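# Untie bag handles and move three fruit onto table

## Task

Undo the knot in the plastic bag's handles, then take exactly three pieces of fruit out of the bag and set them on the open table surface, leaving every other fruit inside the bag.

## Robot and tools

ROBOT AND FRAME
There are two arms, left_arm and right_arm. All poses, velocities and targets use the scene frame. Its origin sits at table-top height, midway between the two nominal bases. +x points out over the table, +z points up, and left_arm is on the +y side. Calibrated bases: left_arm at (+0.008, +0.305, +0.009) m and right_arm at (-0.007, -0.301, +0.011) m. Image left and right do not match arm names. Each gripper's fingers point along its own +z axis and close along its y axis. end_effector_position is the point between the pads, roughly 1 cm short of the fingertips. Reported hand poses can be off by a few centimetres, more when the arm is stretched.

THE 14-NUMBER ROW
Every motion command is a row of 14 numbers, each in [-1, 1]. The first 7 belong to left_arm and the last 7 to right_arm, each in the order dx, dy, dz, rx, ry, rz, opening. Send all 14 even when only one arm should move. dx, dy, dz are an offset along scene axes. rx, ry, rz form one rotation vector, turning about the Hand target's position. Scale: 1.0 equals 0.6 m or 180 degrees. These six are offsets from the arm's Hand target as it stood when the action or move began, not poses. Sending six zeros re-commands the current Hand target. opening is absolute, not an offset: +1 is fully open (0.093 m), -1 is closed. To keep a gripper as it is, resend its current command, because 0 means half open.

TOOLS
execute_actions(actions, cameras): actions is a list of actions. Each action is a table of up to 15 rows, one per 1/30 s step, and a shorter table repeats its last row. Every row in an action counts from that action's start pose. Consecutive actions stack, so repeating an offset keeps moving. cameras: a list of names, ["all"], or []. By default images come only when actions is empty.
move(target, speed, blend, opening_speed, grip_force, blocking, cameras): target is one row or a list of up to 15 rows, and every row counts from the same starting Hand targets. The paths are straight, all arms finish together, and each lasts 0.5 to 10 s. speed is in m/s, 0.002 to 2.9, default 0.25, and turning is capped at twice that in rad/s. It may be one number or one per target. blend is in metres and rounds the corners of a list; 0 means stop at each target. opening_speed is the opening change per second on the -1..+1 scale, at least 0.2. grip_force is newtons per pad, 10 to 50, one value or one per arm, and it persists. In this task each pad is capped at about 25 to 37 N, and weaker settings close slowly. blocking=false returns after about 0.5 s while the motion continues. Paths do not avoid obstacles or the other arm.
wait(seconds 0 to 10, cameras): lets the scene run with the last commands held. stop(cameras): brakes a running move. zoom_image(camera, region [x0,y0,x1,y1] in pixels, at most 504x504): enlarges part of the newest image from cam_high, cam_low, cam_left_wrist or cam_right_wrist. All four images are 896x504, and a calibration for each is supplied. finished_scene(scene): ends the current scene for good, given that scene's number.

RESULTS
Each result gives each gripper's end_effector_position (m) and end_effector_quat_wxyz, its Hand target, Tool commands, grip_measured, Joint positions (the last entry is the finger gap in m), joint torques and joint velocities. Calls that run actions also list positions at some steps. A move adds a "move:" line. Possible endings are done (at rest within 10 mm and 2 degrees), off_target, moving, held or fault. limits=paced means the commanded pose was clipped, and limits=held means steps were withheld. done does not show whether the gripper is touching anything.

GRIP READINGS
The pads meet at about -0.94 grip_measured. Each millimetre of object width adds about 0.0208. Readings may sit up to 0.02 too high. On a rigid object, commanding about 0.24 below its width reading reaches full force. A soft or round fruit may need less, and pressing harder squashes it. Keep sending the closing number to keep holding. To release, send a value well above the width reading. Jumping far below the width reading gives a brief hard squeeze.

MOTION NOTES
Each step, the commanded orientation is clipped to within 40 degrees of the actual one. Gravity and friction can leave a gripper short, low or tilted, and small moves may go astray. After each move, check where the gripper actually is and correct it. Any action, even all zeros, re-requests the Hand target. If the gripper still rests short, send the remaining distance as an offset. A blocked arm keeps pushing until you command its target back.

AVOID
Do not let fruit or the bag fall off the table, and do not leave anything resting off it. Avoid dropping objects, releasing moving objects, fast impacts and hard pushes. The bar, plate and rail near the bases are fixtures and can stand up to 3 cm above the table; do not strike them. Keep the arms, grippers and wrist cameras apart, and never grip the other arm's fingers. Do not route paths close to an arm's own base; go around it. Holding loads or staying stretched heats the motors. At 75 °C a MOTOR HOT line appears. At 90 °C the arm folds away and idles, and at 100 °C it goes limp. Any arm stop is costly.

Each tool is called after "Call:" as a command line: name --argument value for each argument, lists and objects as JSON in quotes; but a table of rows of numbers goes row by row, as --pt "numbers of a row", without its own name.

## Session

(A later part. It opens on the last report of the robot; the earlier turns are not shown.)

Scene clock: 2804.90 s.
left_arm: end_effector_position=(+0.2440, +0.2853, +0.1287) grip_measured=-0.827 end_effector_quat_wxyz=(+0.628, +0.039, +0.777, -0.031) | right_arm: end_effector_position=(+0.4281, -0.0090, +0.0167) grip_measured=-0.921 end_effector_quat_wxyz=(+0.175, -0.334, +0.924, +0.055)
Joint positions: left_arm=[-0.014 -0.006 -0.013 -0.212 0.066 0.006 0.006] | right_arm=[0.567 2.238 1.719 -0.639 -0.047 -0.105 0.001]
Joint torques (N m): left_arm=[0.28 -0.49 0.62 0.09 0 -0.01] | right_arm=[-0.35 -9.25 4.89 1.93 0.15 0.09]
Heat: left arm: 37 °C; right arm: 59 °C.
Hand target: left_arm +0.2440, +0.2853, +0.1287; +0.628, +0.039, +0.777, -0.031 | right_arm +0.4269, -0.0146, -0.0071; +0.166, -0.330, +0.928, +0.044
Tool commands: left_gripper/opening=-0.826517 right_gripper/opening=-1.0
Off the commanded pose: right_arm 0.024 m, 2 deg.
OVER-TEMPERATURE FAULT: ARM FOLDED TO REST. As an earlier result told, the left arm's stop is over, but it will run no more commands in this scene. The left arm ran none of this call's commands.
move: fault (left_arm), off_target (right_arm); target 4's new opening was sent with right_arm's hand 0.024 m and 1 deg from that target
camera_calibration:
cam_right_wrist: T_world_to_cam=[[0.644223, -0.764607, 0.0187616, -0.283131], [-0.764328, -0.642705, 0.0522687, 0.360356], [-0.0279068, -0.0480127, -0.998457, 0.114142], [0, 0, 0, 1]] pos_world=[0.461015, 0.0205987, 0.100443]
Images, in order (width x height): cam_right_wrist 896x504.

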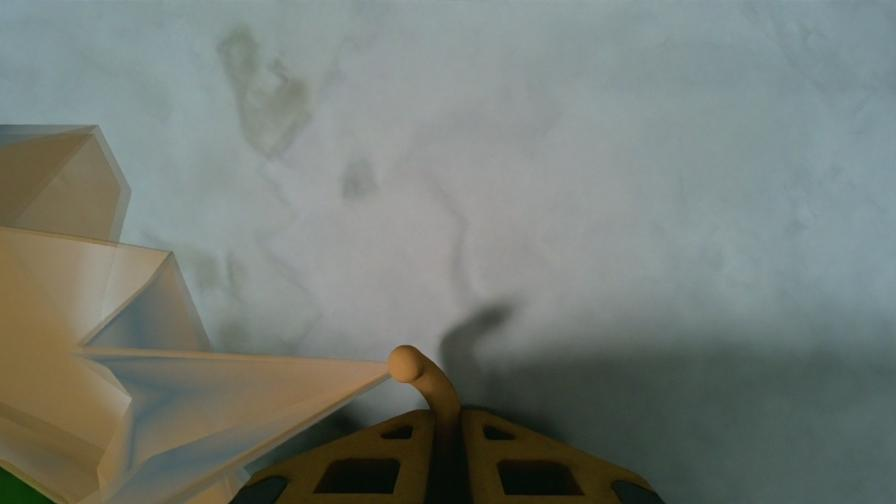

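Call:
move --pt "0 0 0 0 0 0 -0.83 -0.0115 0.0077 0.312 0 0 0 -1" --pt "0 0 0 0 0 0 -0.83 -0.1615 -0.0257 0.312 0 0 0 -1" --pt "0 0 0 0 0 0 -0.83 -0.2865 -0.059 0.178 0 0 0 -1" --speed 0.1 --blend '[0.03,0.03,0]' --cameras '["cam_high","cam_low","cam_right_wrist"]'

Scene clock: 2876.80 s.
left_arm: end_effector_position=(+0.2440, +0.2853, +0.1287) grip_measured=-0.827 end_effector_quat_wxyz=(+0.628, +0.039, +0.777, -0.031) | right_arm: end_effector_position=(+0.2551, -0.0500, +0.0922) grip_measured=-0.921 end_effector_quat_wxyz=(+0.150, -0.333, +0.930, +0.042)
Joint positions: left_arm=[-0.014 -0.006 -0.013 -0.212 0.066 0.006 0.006] | right_arm=[0.77 1.597 1.15 -0.768 0.037 0.087 0.001]
Joint torques (N m): left_arm=[0.31 -0.47 0.72 0.1 0 -0.03] | right_arm=[0.24 -9.91 7.32 1.48 0.17 0.09]
Heat: left arm: 36 °C; right arm: 55 °C.
Hand target: left_arm +0.2440, +0.2853, +0.1287; +0.628, +0.039, +0.777, -0.031 | right_arm +0.2550, -0.0500, +0.0997; +0.167, -0.330, +0.928, +0.044
Tool commands: left_gripper/opening=-0.826517 right_gripper/opening=-1.0
Off the commanded pose: right_arm 0.007 m, 2 deg.
OVER-TEMPERATURE FAULT: ARM FOLDED TO REST. As an earlier result told, the left arm's stop is over, but it will run no more commands in this scene. The left arm ran none of this call's commands.
move: fault (left_arm)
camera_calibration:
cam_right_wrist: T_world_to_cam=[[0.638855, -0.768957, 0.0238555, -0.203807], [-0.766262, -0.633238, 0.108868, 0.193529], [-0.0686085, -0.0878304, -0.99377, 0.190607], [0, 0, 0, 1]] pos_world=[0.291575, -0.0174279, 0.173212]
Images, in order (width x height): cam_high 896x504, cam_low 896x504, cam_right_wrist 896x504.

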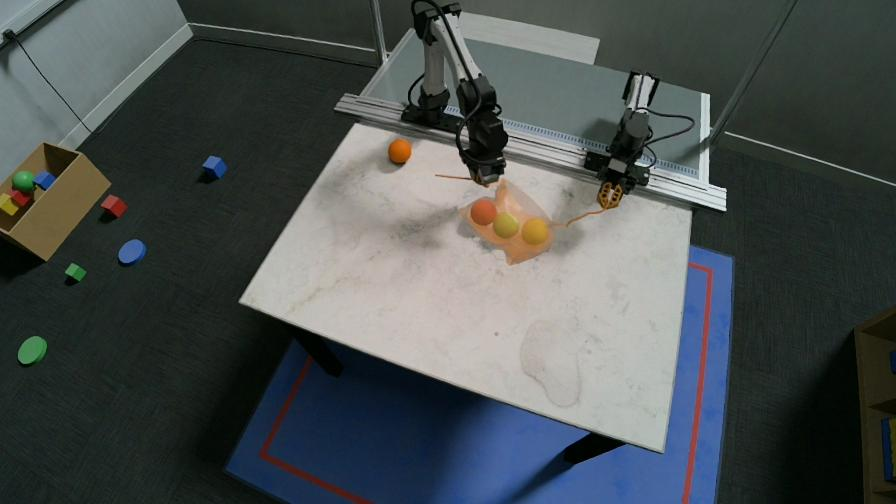

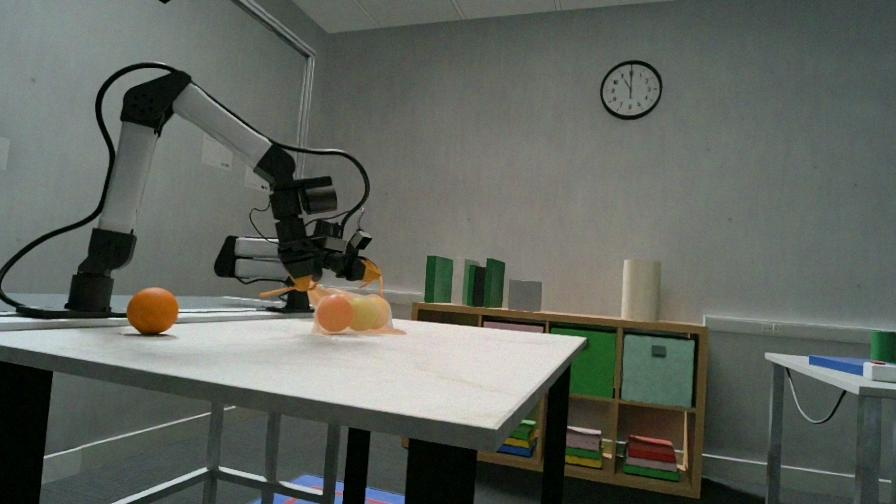

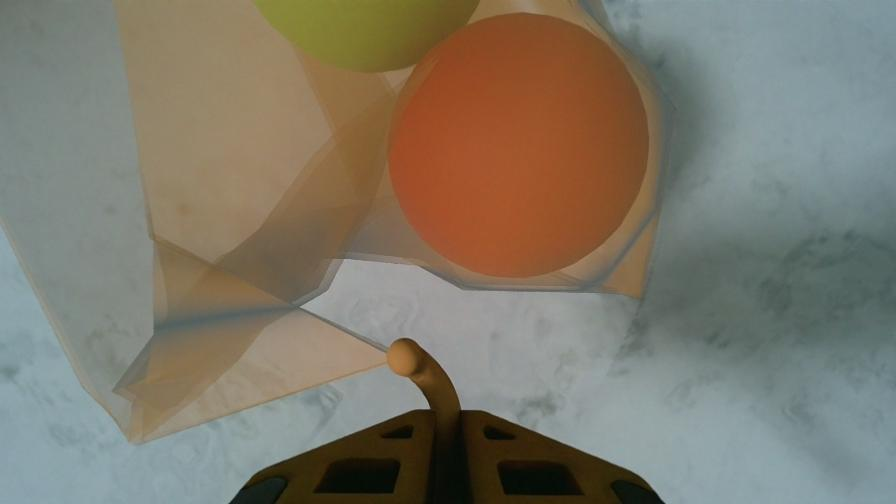

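Call:
zoom_image --camera "cam_high" --region '[420, 150, 640, 290]'

Call:
zoom_image --camera "cam_low" --region '[240, 210, 460, 350]'

Scaled by 2.291 from the camera's 896x504 image, which has a finer 1280x720 frame.

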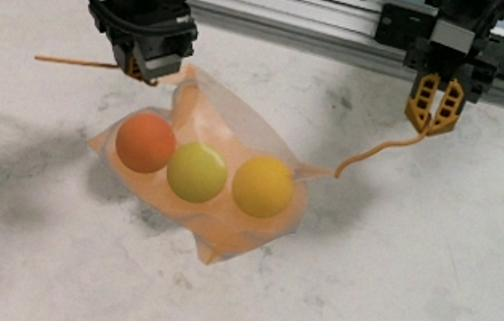

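Scaled by 2.291 from the camera's 896x504 image, which has a finer 1280x720 frame.

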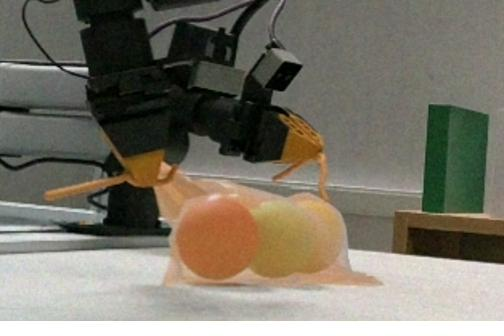

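Call:
move --pt "0 0 0 0 0 0 -0.83 -0.012 -0.012 -0.132 0 0 0 -1" --speed 0.08

Call:
move --pt "0 0 0 0 0 0 -0.83 0 0 0 0 0 0 -0.5" --pt "0 0 0 0 0 0 -0.83 -0.03 -0.025 0.15 0 0 0 -0.5" --pt "0 0 0 0 0 0 -0.83 0.08 0.08 0.33 0 0 0 -0.5" --speed 0.12 --opening_speed 0.5 --blend '[0,0.02,0]' --cameras '["cam_high","cam_low","cam_right_wrist"]'

Scene clock: 2891.80 s.
left_arm: end_effector_position=(+0.2440, +0.2853, +0.1287) grip_measured=-0.827 end_effector_quat_wxyz=(+0.628, +0.039, +0.777, -0.031) | right_arm: end_effector_position=(+0.2495, -0.0557, +0.0261) grip_measured=-0.921 end_effector_quat_wxyz=(+0.167, -0.331, +0.927, +0.050)
Joint positions: left_arm=[-0.014 -0.006 -0.013 -0.212 0.066 0.006 0.006] | right_arm=[0.773 1.642 0.901 -0.434 0.039 0.09 0.001]
Joint torques (N m): left_arm=[0.29 -0.47 0.66 0.09 0 -0.01] | right_arm=[0.49 -6.08 6.64 1.57 0.16 0.08]
Heat: left arm: 36 °C; right arm: 55 °C.
Hand target: left_arm +0.2440, +0.2853, +0.1287; +0.628, +0.039, +0.777, -0.031 | right_arm +0.2478, -0.0571, +0.0206; +0.167, -0.330, +0.928, +0.044
Tool commands: left_gripper/opening=-0.826517 right_gripper/opening=-1.0
Off the commanded pose: right_arm 0.006 m, 1 deg.
OVER-TEMPERATURE FAULT: ARM FOLDED TO REST. As an earlier result told, the left arm's stop is over, but it will run no more commands in this scene. The left arm ran none of this call's commands.
move: fault (left_arm)

Scene clock: 2895.80 s.
left_arm: end_effector_position=(+0.2440, +0.2853, +0.1287) grip_measured=-0.827 end_effector_quat_wxyz=(+0.628, +0.039, +0.777, -0.031) | right_arm: end_effector_position=(+0.2934, -0.0089, +0.2132) grip_measured=-0.502 end_effector_quat_wxyz=(+0.164, -0.331, +0.928, +0.049)
Joint positions: left_arm=[-0.014 -0.006 -0.013 -0.212 0.066 0.006 0.006] | right_arm=[0.773 1.784 1.845 -1.243 0.04 0.092 0.021]
Joint torques (N m): left_arm=[0.32 -0.42 0.62 0.09 0.01 -0.02] | right_arm=[-0.25 -7.34 12.07 1.08 0.17 0.01]
Heat: left arm: 36 °C; right arm: 55 °C.
Hand target: left_arm +0.2440, +0.2853, +0.1287; +0.628, +0.039, +0.777, -0.031 | right_arm +0.2958, -0.0091, +0.2185; +0.167, -0.330, +0.928, +0.044
Tool commands: left_gripper/opening=-0.826517 right_gripper/opening=-0.5
Off the commanded pose: right_arm 0.006 m, 1 deg.
OVER-TEMPERATURE FAULT: ARM FOLDED TO REST. As an earlier result told, the left arm's stop is over, but it will run no more commands in this scene. The left arm ran none of this call's commands.
move: fault (left_arm)
camera_calibration:
cam_right_wrist: T_world_to_cam=[[0.636776, -0.770752, 0.0214162, -0.198459], [-0.769717, -0.633799, 0.0763849, 0.243757], [-0.0453003, -0.0651245, -0.996848, 0.311122], [0, 0, 0, 1]] pos_world=[0.328092, 0.021792, 0.295772]
Images, in order (width x height): cam_high 896x504, cam_low 896x504, cam_right_wrist 896x504.

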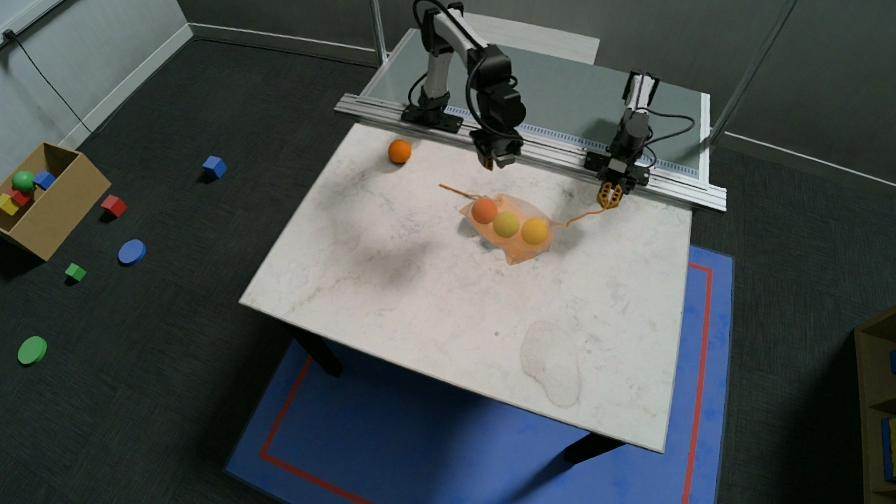

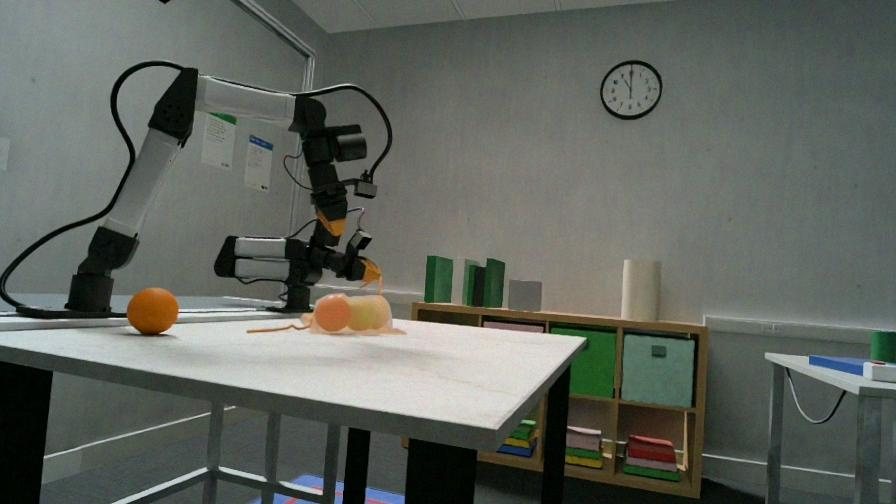

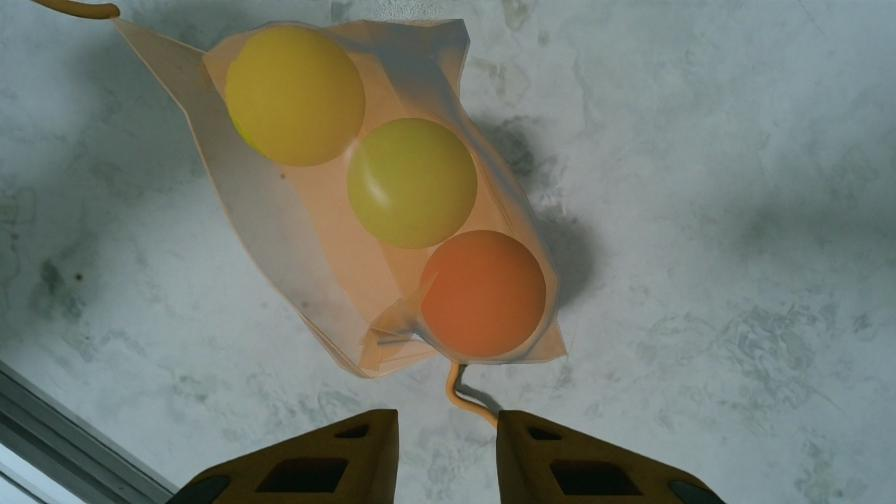

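Call:
zoom_image --camera "cam_right_wrist" --region '[100, 0, 600, 400]'

Call:
zoom_image --camera "cam_low" --region '[290, 260, 430, 350]'

Call:
zoom_image --camera "cam_high" --region '[440, 170, 600, 280]'

Scaled by 1.008 from the camera's 896x504 image, which has a finer 1280x720 frame.

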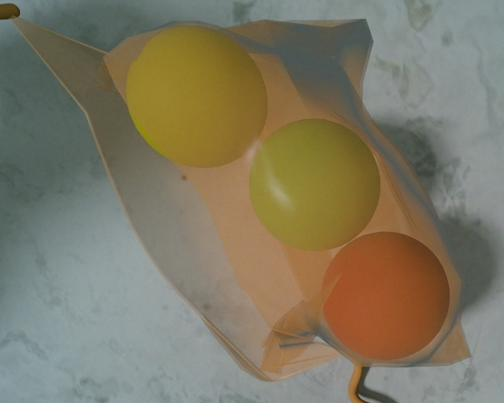

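Scaled by 3.600 from the camera's 896x504 image, which has a finer 1280x720 frame.

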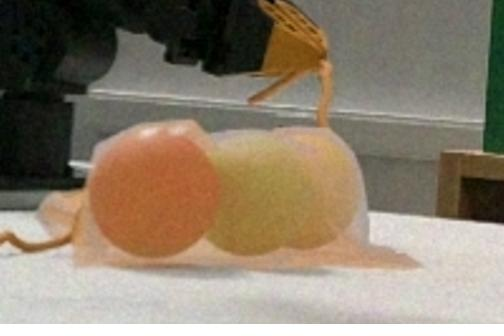

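Scaled by 3.150 from the camera's 896x504 image, which has a finer 1280x720 frame.

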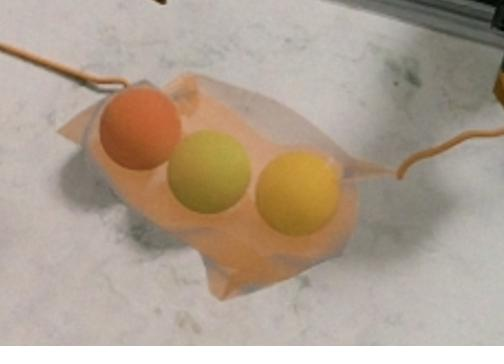

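Call:
move --target '[0,0,0,0,0,0,-0.83,-0.051,0.05,-0.1475,0,0,0.283,-0.1]' --speed 0.12 --cameras '["cam_high","cam_right_wrist"]'

Call:
zoom_image --camera "cam_right_wrist" --region '[300, 0, 800, 420]'

Scene clock: 2928.93 s.
left_arm: end_effector_position=(+0.2440, +0.2853, +0.1287) grip_measured=-0.827 end_effector_quat_wxyz=(+0.628, +0.039, +0.777, -0.031) | right_arm: end_effector_position=(+0.2640, +0.0220, +0.1377) grip_measured=-0.102 end_effector_quat_wxyz=(-0.136, +0.697, -0.696, -0.107)
Joint positions: left_arm=[-0.014 -0.006 -0.013 -0.212 0.066 0.006 0.006] | right_arm=[0.772 1.817 1.591 -1.018 -0.225 -0.758 0.04]
Joint torques (N m): left_arm=[0.23 -0.49 0.68 0.1 -0.01 -0.03] | right_arm=[-0.81 -7.68 7.42 1.38 -0.3 -0.06]
Heat: left arm: 35 °C; right arm: 58 °C.
Hand target: left_arm +0.2440, +0.2853, +0.1287; +0.628, +0.039, +0.777, -0.031 | right_arm +0.2653, +0.0209, +0.1300; -0.131, +0.697, -0.696, -0.111
Tool commands: left_gripper/opening=-0.826517 right_gripper/opening=-0.1
Off the commanded pose: right_arm 0.008 m, 1 deg.
OVER-TEMPERATURE FAULT: ARM FOLDED TO REST. As an earlier result told, the left arm's stop is over, but it will run no more commands in this scene. The left arm ran none of this call's commands.
move: fault (left_arm)
camera_calibration:
cam_right_wrist: T_world_to_cam=[[0.999014, 0.00210382, 0.0443521, -0.270063], [-0.00122771, -0.997186, 0.0749548, 0.0517177], [0.044385, -0.0749353, -0.9962, 0.212983], [0, 0, 0, 1]] pos_world=[0.260407, 0.0681003, 0.220275]
Images, in order (width x height): cam_high 896x504, cam_right_wrist 896x504.

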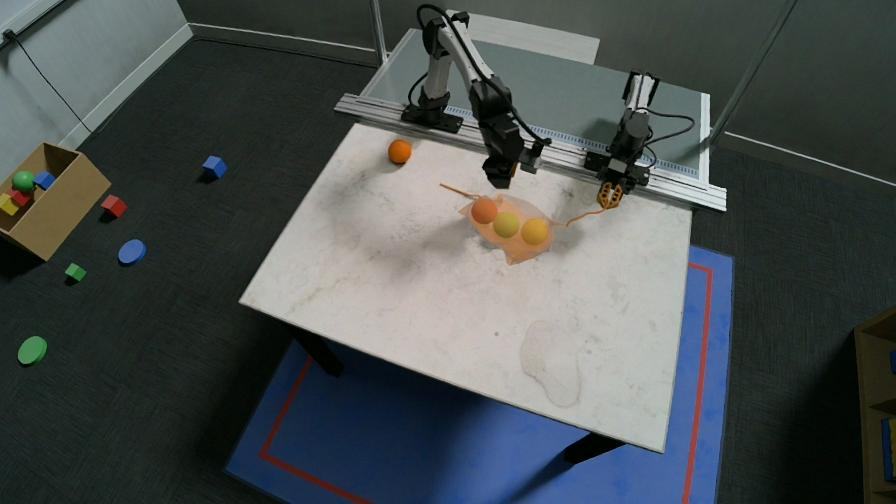

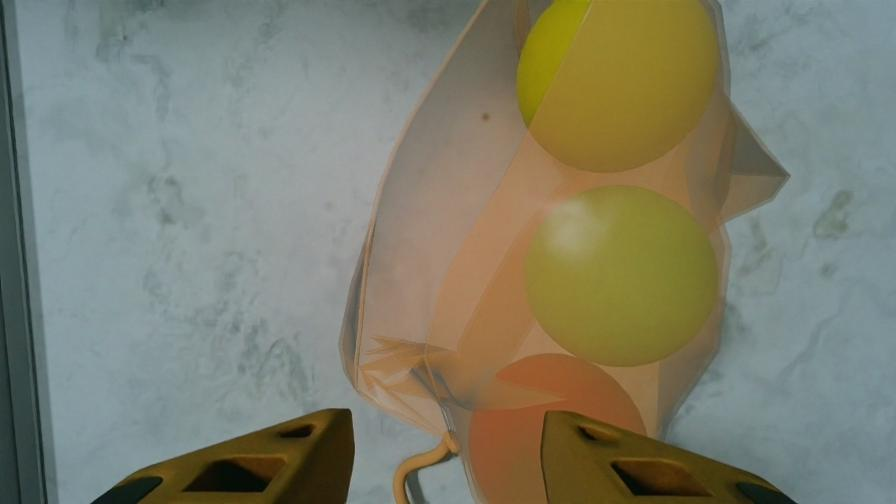

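Scaled by 1.008 from the camera's 896x504 image, which has a finer 1280x720 frame.

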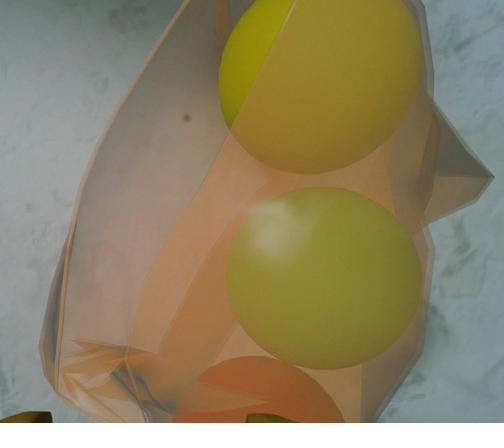

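Call:
move --target '[0,0,0,0,0,0,-0.83,0.037,0.115,-0.04,0,0,-0.144,-0.1]' --speed 0.12 --cameras '["cam_high","cam_right_wrist"]'

Call:
zoom_image --camera "cam_right_wrist" --region '[200, 60, 700, 500]'

Scene clock: 2972.33 s.
left_arm: end_effector_position=(+0.2440, +0.2853, +0.1287) grip_measured=-0.827 end_effector_quat_wxyz=(+0.628, +0.039, +0.777, -0.031) | right_arm: end_effector_position=(+0.2817, +0.0811, +0.1011) grip_measured=-0.102 end_effector_quat_wxyz=(+0.139, -0.526, +0.835, +0.079)
Joint positions: left_arm=[-0.014 -0.006 -0.013 -0.212 0.066 0.006 0.006] | right_arm=[0.893 2.021 1.736 -0.919 -0.062 -0.211 0.04]
Joint torques (N m): left_arm=[0.29 -0.43 0.59 0.11 0.02 -0.03] | right_arm=[0.32 -9.28 12.36 1.42 0.11 0.12]
Heat: left arm: 35 °C; right arm: 58 °C.
Hand target: left_arm +0.2440, +0.2853, +0.1287; +0.628, +0.039, +0.777, -0.031 | right_arm +0.2875, +0.0899, +0.1060; +0.153, -0.523, +0.835, +0.079
Tool commands: left_gripper/opening=-0.826517 right_gripper/opening=-0.1
Off the commanded pose: right_arm 0.012 m, 2 deg.
OVER-TEMPERATURE FAULT: ARM FOLDED TO REST. As an earlier result told, the left arm's stop is over, but it will run no more commands in this scene. The left arm ran none of this call's commands.
move: fault (left_arm), off_target (right_arm)
camera_calibration:
cam_right_wrist: T_world_to_cam=[[0.90434, -0.4265, 0.0163257, -0.221955], [-0.425927, -0.899343, 0.0988375, 0.222733], [-0.0274718, -0.0963363, -0.99497, 0.202106], [0, 0, 0, 1]] pos_world=[0.301143, 0.12512, 0.182698]
Images, in order (width x height): cam_high 896x504, cam_right_wrist 896x504.

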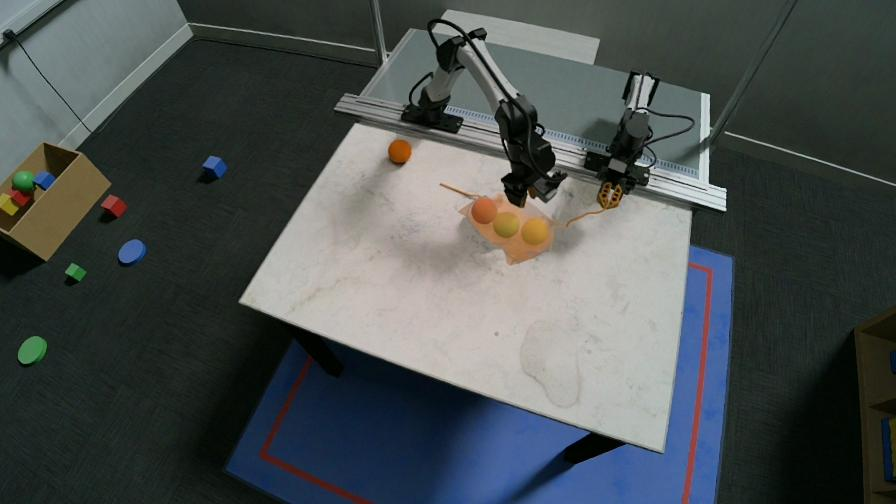

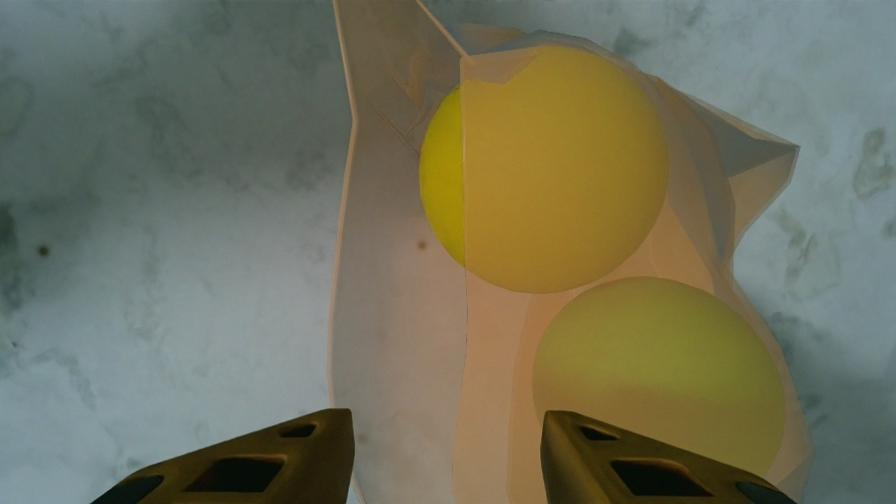

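Scaled by 1.008 from the camera's 896x504 image, which has a finer 1280x720 frame.

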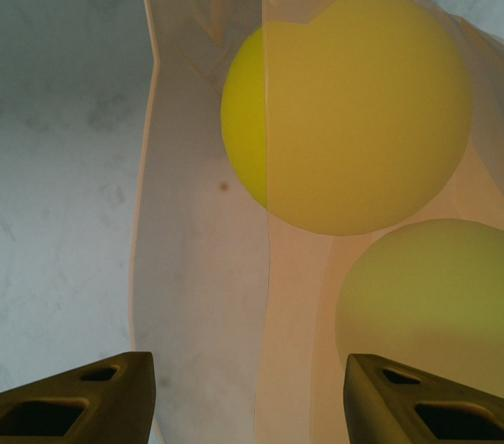

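Call:
move --target '[0,0,0,0,0,0,-0.83,0.0085,-0.003,-0.098,0,0,0,-0.1]' --speed 0.08 --cameras '["cam_high","cam_right_wrist"]'

Call:
zoom_image --camera "cam_right_wrist" --region '[200, 60, 700, 500]'

Scene clock: 3002.00 s.
left_arm: end_effector_position=(+0.2440, +0.2853, +0.1287) grip_measured=-0.827 end_effector_quat_wxyz=(+0.628, +0.039, +0.777, -0.031) | right_arm: end_effector_position=(+0.2913, +0.0926, +0.0583) grip_measured=-0.102 end_effector_quat_wxyz=(+0.160, -0.524, +0.832, +0.087)
Joint positions: left_arm=[-0.014 -0.006 -0.013 -0.212 0.066 0.006 0.006] | right_arm=[0.893 2.072 1.627 -0.714 -0.062 -0.211 0.04]
Joint torques (N m): left_arm=[0.32 -0.4 0.7 0.09 0 -0.03] | right_arm=[-0.64 -9.61 7.34 1.52 0.03 -0.05]
Heat: left arm: 34 °C; right arm: 64 °C.
Hand target: left_arm +0.2440, +0.2853, +0.1287; +0.628, +0.039, +0.777, -0.031 | right_arm +0.2926, +0.0880, +0.0473; +0.153, -0.523, +0.835, +0.079
Tool commands: left_gripper/opening=-0.826517 right_gripper/opening=-0.1
Off the commanded pose: right_arm 0.012 m, 1 deg.
OVER-TEMPERATURE FAULT: ARM FOLDED TO REST. As an earlier result told, the left arm's stop is over, but it will run no more commands in this scene. The left arm ran none of this call's commands.
move: fault (left_arm), off_target (right_arm)
camera_calibration:
cam_right_wrist: T_world_to_cam=[[0.903509, -0.427734, 0.026725, -0.225236], [-0.428568, -0.901842, 0.0548683, 0.244903], [0.0006327, -0.0610276, -0.998136, 0.149544], [0, 0, 0, 1]] pos_world=[0.308366, 0.133649, 0.141847]
Images, in order (width x height): cam_high 896x504, cam_right_wrist 896x504.

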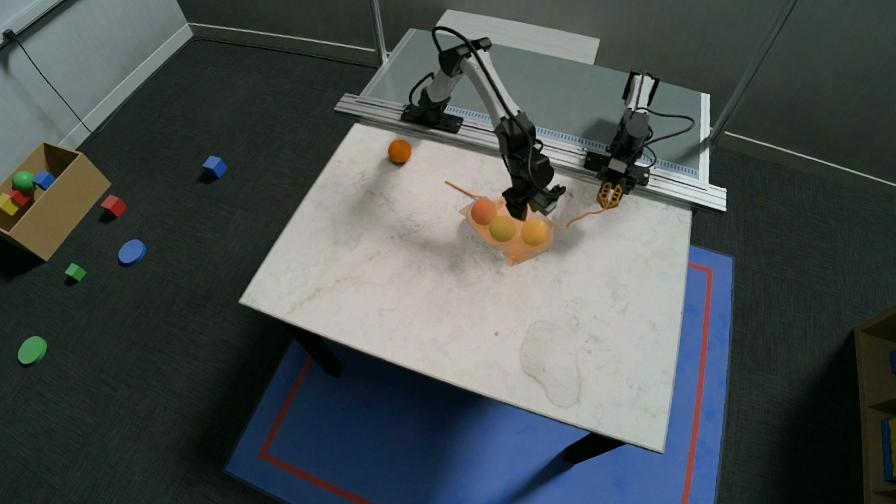

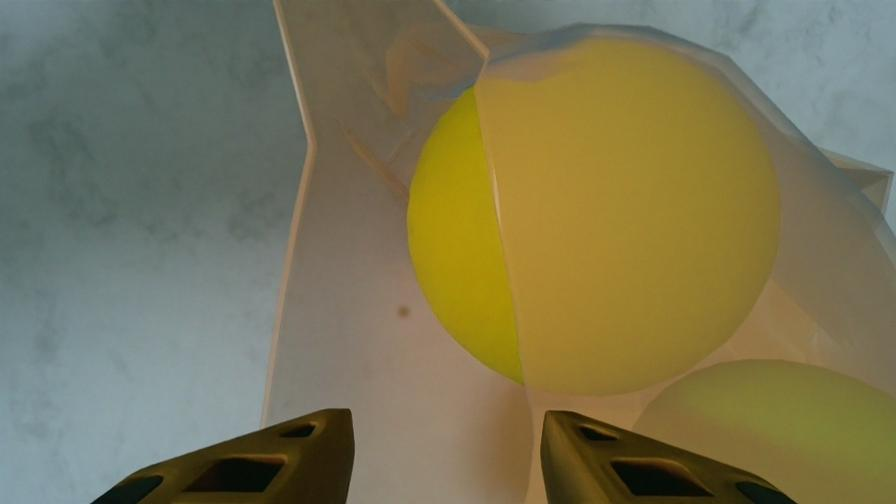

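Scaled by 1.008 from the camera's 896x504 image, which has a finer 1280x720 frame.

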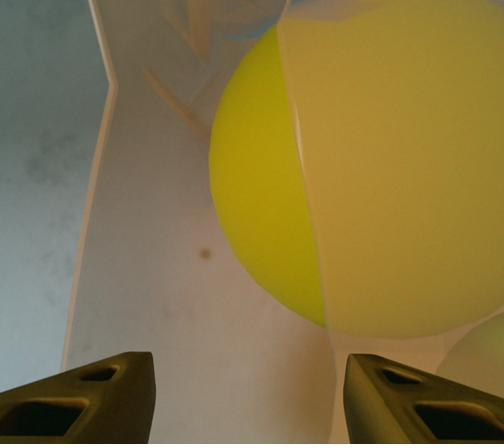

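Call:
move --pt "0 0 0 0 0 0 -0.83 0.004 -0.001 0.04 0 0 0 -0.1" --pt "0 0 0 0 0 0 -0.83 0.0173 -0.0083 0.03 0 0 0 -0.1" --pt "0 0 0 0 0 0 -0.83 0.0173 -0.0083 -0.065 0 0 0 -0.1" --speed 0.07 --blend '[0.005,0.005,0]' --cameras '["cam_high","cam_right_wrist","cam_low"]'

Call:
zoom_image --camera "cam_right_wrist" --region '[200, 60, 700, 500]'

Scene clock: 3019.77 s.
left_arm: end_effector_position=(+0.2440, +0.2853, +0.1287) grip_measured=-0.827 end_effector_quat_wxyz=(+0.628, +0.039, +0.777, -0.031) | right_arm: end_effector_position=(+0.3029, +0.0874, +0.0206) grip_measured=-0.102 end_effector_quat_wxyz=(+0.161, -0.522, +0.834, +0.082)
Joint positions: left_arm=[-0.014 -0.006 -0.013 -0.212 0.066 0.006 0.006] | right_arm=[0.868 2.131 1.565 -0.595 -0.062 -0.229 0.04]
Joint torques (N m): left_arm=[0.28 -0.46 0.66 0.1 0 -0.02] | right_arm=[-0.55 -9.7 6.97 1.58 -0.03 -0.08]
Heat: left arm: 34 °C; right arm: 59 °C.
Hand target: left_arm +0.2440, +0.2853, +0.1287; +0.628, +0.039, +0.777, -0.031 | right_arm +0.3029, +0.0830, +0.0082; +0.153, -0.523, +0.835, +0.079
Tool commands: left_gripper/opening=-0.826517 right_gripper/opening=-0.1
Off the commanded pose: right_arm 0.013 m, 1 deg.
OVER-TEMPERATURE FAULT: ARM FOLDED TO REST. As an earlier result told, the left arm's stop is over, but it will run no more commands in this scene. The left arm ran none of this call's commands.
move: fault (left_arm), off_target (right_arm)
camera_calibration:
cam_right_wrist: T_world_to_cam=[[0.900036, -0.4345, 0.0338367, -0.23551], [-0.435783, -0.898203, 0.0576547, 0.249171], [0.00534122, -0.0666367, -0.997763, 0.110596], [0, 0, 0, 1]] pos_world=[0.319961, 0.128847, 0.103952]
Images, in order (width x height): cam_high 896x504, cam_low 896x504, cam_right_wrist 896x504.

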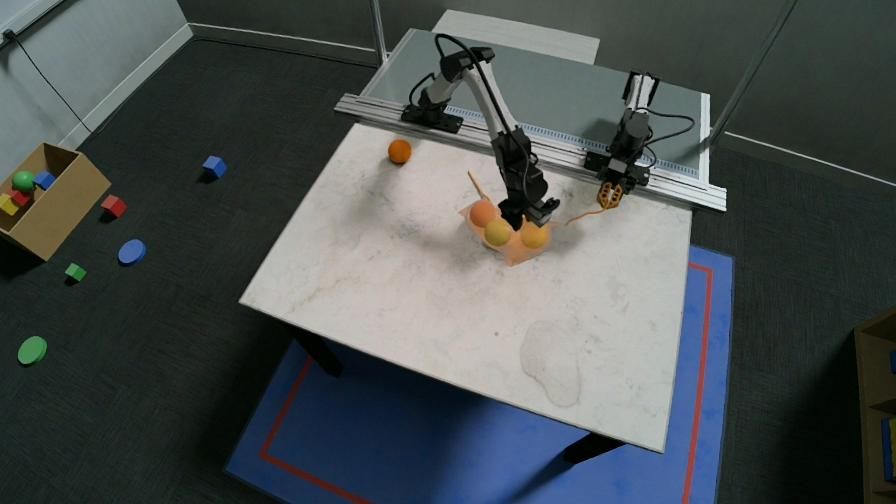

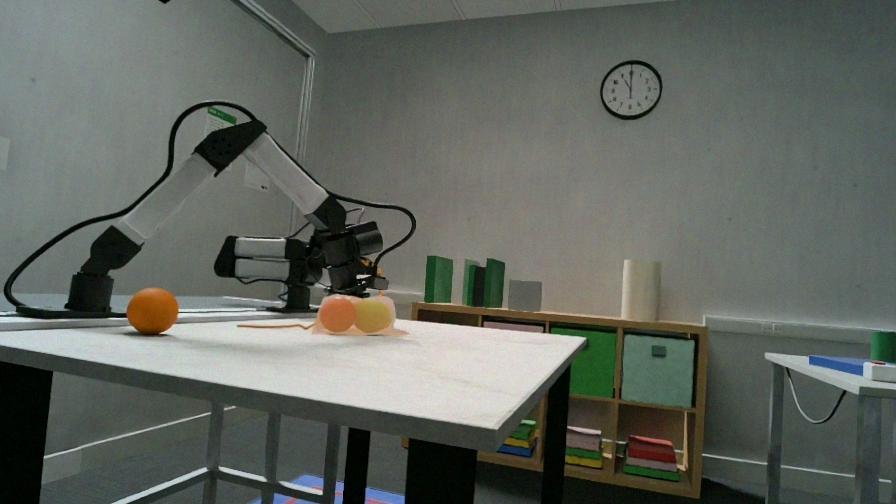

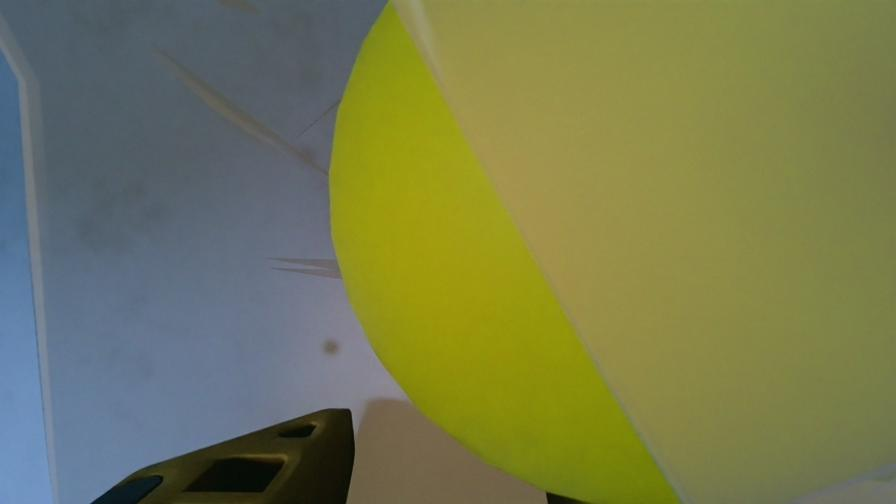

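Scaled by 1.008 from the camera's 896x504 image, which has a finer 1280x720 frame.

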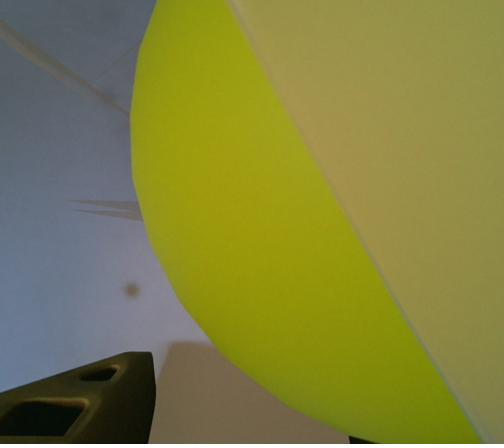

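Call:
move --pt "0 0 0 0 0 0 -0.83 -0.01 0 0.1 0 0 0 -0.1" --pt "0 0 0 0 0 0 -0.83 -0.01 -0.06 0.22 0 0 0 -0.1" --speed 0.12 --blend '[0.02,0]' --cameras '["cam_high","cam_right_wrist","cam_low"]'

Call:
zoom_image --camera "cam_right_wrist" --region '[250, 60, 750, 500]'

Scene clock: 3043.20 s.
left_arm: end_effector_position=(+0.2440, +0.2853, +0.1287) grip_measured=-0.827 end_effector_quat_wxyz=(+0.628, +0.039, +0.777, -0.031) | right_arm: end_effector_position=(+0.2950, +0.0463, +0.1159) grip_measured=-0.102 end_effector_quat_wxyz=(+0.134, -0.523, +0.839, +0.069)
Joint positions: left_arm=[-0.014 -0.006 -0.013 -0.212 0.066 0.006 0.006] | right_arm=[0.819 1.959 1.708 -0.974 -0.07 -0.275 0.04]
Joint torques (N m): left_arm=[0.38 -0.46 0.65 0.08 0 -0.02] | right_arm=[-0.66 -13.61 11.9 0.98 -0.14 -0.08]
Heat: left arm: 34 °C; right arm: 57 °C.
Hand target: left_arm +0.2440, +0.2853, +0.1287; +0.628, +0.039, +0.777, -0.031 | right_arm +0.2971, +0.0470, +0.1402; +0.153, -0.523, +0.835, +0.079
Tool commands: left_gripper/opening=-0.826517 right_gripper/opening=-0.1
Off the commanded pose: right_arm 0.024 m, 3 deg.
OVER-TEMPERATURE FAULT: ARM FOLDED TO REST. As an earlier result told, the left arm's stop is over, but it will run no more commands in this scene. The left arm ran none of this call's commands.
move: fault (left_arm), off_target (right_arm)
camera_calibration:
cam_right_wrist: T_world_to_cam=[[0.899594, -0.435908, 0.0267253, -0.24845], [-0.435843, -0.892204, 0.118378, 0.195874], [-0.0277576, -0.118141, -0.992609, 0.214558], [0, 0, 0, 1]] pos_world=[0.314831, 0.0918062, 0.196424]
Images, in order (width x height): cam_high 896x504, cam_low 896x504, cam_right_wrist 896x504.

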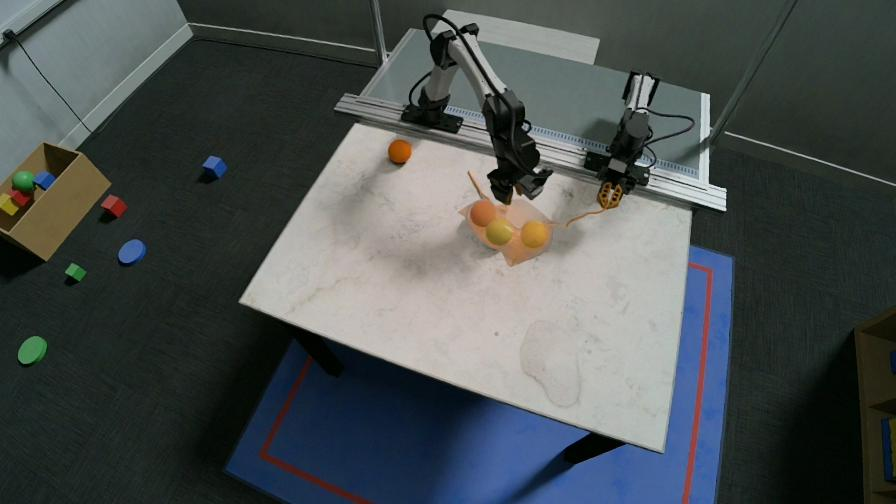

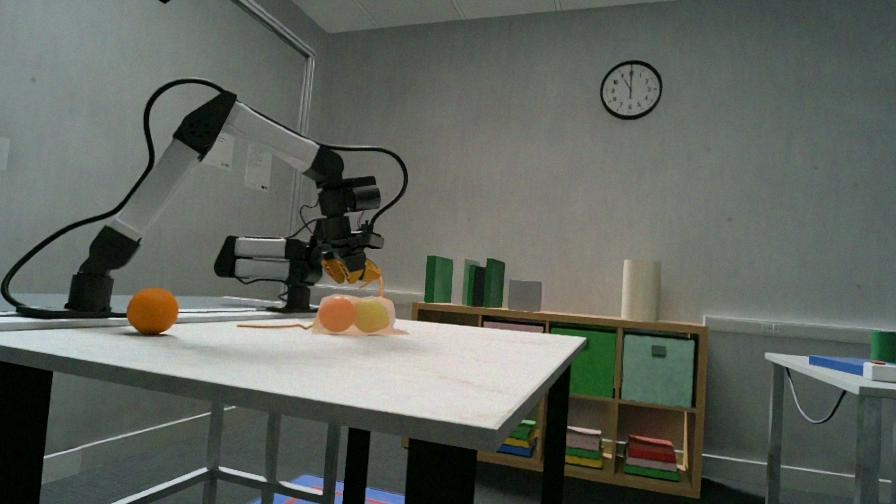

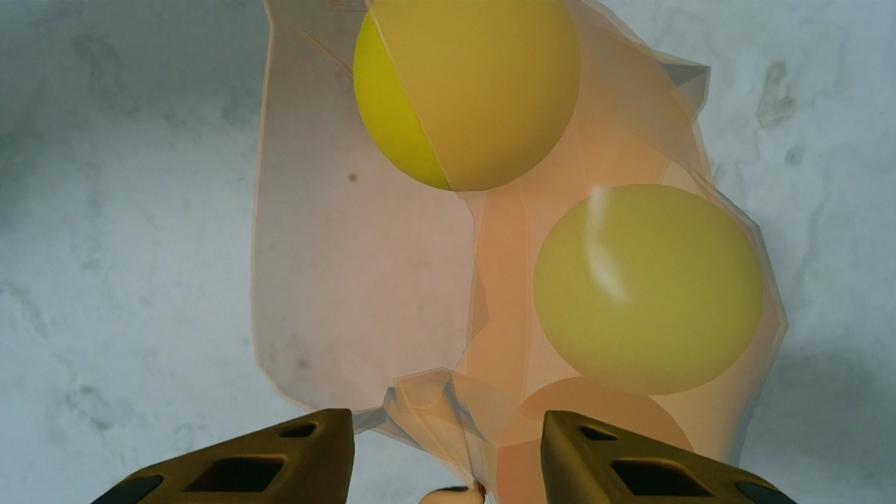

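Scaled by 1.008 from the camera's 896x504 image, which has a finer 1280x720 frame.

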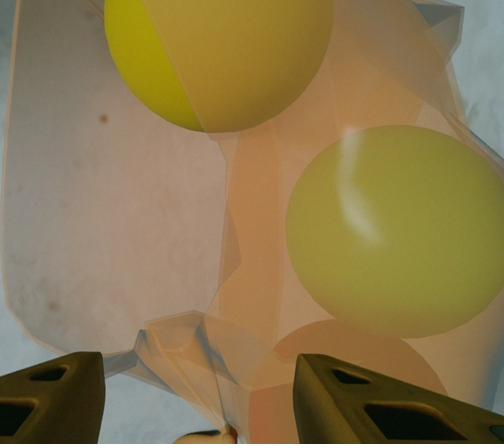

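Call:
move --target '[0,0,0,0,0,0,-0.83,0.048,0.046,-0.115,0,0,0,-0.1]' --speed 0.1 --cameras '["cam_right_wrist"]'

Scene clock: 3065.57 s.
left_arm: end_effector_position=(+0.2440, +0.2853, +0.1287) grip_measured=-0.827 end_effector_quat_wxyz=(+0.628, +0.039, +0.777, -0.031) | right_arm: end_effector_position=(+0.3156, +0.0679, +0.0661) grip_measured=-0.102 end_effector_quat_wxyz=(+0.138, -0.524, +0.838, +0.072)
Joint positions: left_arm=[-0.014 -0.006 -0.013 -0.212 0.066 0.006 0.006] | right_arm=[0.818 2.096 1.714 -0.832 -0.075 -0.279 0.04]
Joint torques (N m): left_arm=[0.29 -0.44 0.59 0.1 0 -0.02] | right_arm=[-0.75 -9.91 12.27 1.43 -0.13 -0.09]
Heat: left arm: 34 °C; right arm: 63 °C.
Hand target: left_arm +0.2440, +0.2853, +0.1287; +0.628, +0.039, +0.777, -0.031 | right_arm +0.3258, +0.0747, +0.0713; +0.153, -0.523, +0.835, +0.079
Tool commands: left_gripper/opening=-0.826517 right_gripper/opening=-0.1
Off the commanded pose: right_arm 0.013 m, 2 deg.
OVER-TEMPERATURE FAULT: ARM FOLDED TO REST. As an earlier result told, the left arm's stop is over, but it will run no more commands in this scene. The left arm ran none of this call's commands.
move: fault (left_arm), off_target (right_arm)
camera_calibration:
cam_right_wrist: T_world_to_cam=[[0.900958, -0.433065, 0.0270179, -0.256888], [-0.43332, -0.894755, 0.107917, 0.230188], [-0.0225607, -0.108936, -0.993793, 0.166144], [0, 0, 0, 1]] pos_world=[0.334939, 0.112812, 0.147212]
Images, in order (width x height): cam_right_wrist 896x504.

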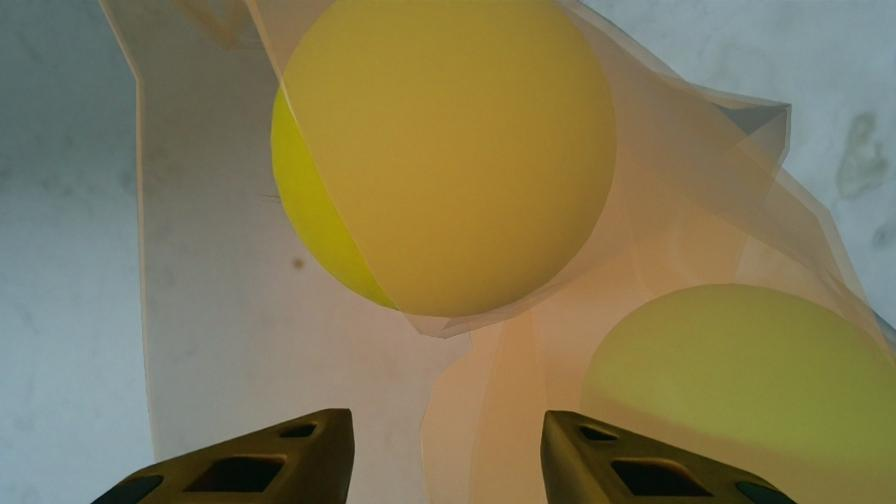

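Call:
move --target '[0,0,0,0,0,0,-0.83,-0.0147,-0.017,-0.1105,0,0,0,-0.1]' --speed 0.06 --cameras '["cam_right_wrist"]'

Scene clock: 3077.67 s.
left_arm: end_effector_position=(+0.2440, +0.2853, +0.1287) grip_measured=-0.827 end_effector_quat_wxyz=(+0.628, +0.039, +0.777, -0.031) | right_arm: end_effector_position=(+0.3186, +0.0707, +0.0205) grip_measured=-0.102 end_effector_quat_wxyz=(+0.167, -0.522, +0.832, +0.080)
Joint positions: left_arm=[-0.014 -0.006 -0.013 -0.212 0.066 0.006 0.006] | right_arm=[0.818 2.117 1.538 -0.576 -0.075 -0.279 0.04]
Joint torques (N m): left_arm=[0.31 -0.42 0.69 0.1 -0.01 -0.01] | right_arm=[-0.83 -9.22 6.38 1.58 -0.16 -0.06]
Heat: left arm: 34 °C; right arm: 64 °C.
Hand target: left_arm +0.2440, +0.2853, +0.1287; +0.628, +0.039, +0.777, -0.031 | right_arm +0.3169, +0.0645, +0.0050; +0.153, -0.523, +0.835, +0.079
Tool commands: left_gripper/opening=-0.826517 right_gripper/opening=-0.1
Off the commanded pose: right_arm 0.017 m, 2 deg.
OVER-TEMPERATURE FAULT: ARM FOLDED TO REST. As an earlier result told, the left arm's stop is over, but it will run no more commands in this scene. The left arm ran none of this call's commands.
move: fault (left_arm), off_target (right_arm)
camera_calibration:
cam_right_wrist: T_world_to_cam=[[0.900037, -0.433596, 0.0439119, -0.257165], [-0.43546, -0.898786, 0.0505691, 0.241039], [0.0175408, -0.0646359, -0.997755, 0.105379], [0, 0, 0, 1]] pos_world=[0.334573, 0.111948, 0.104246]
Images, in order (width x height): cam_right_wrist 896x504.

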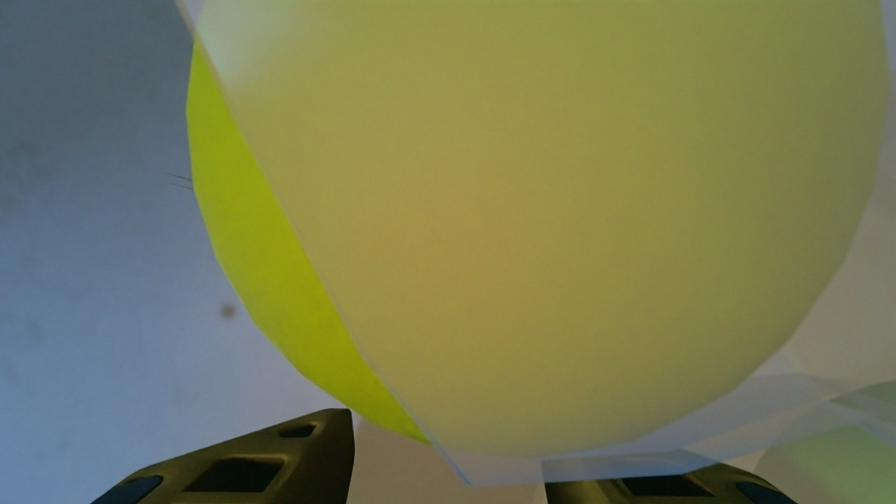

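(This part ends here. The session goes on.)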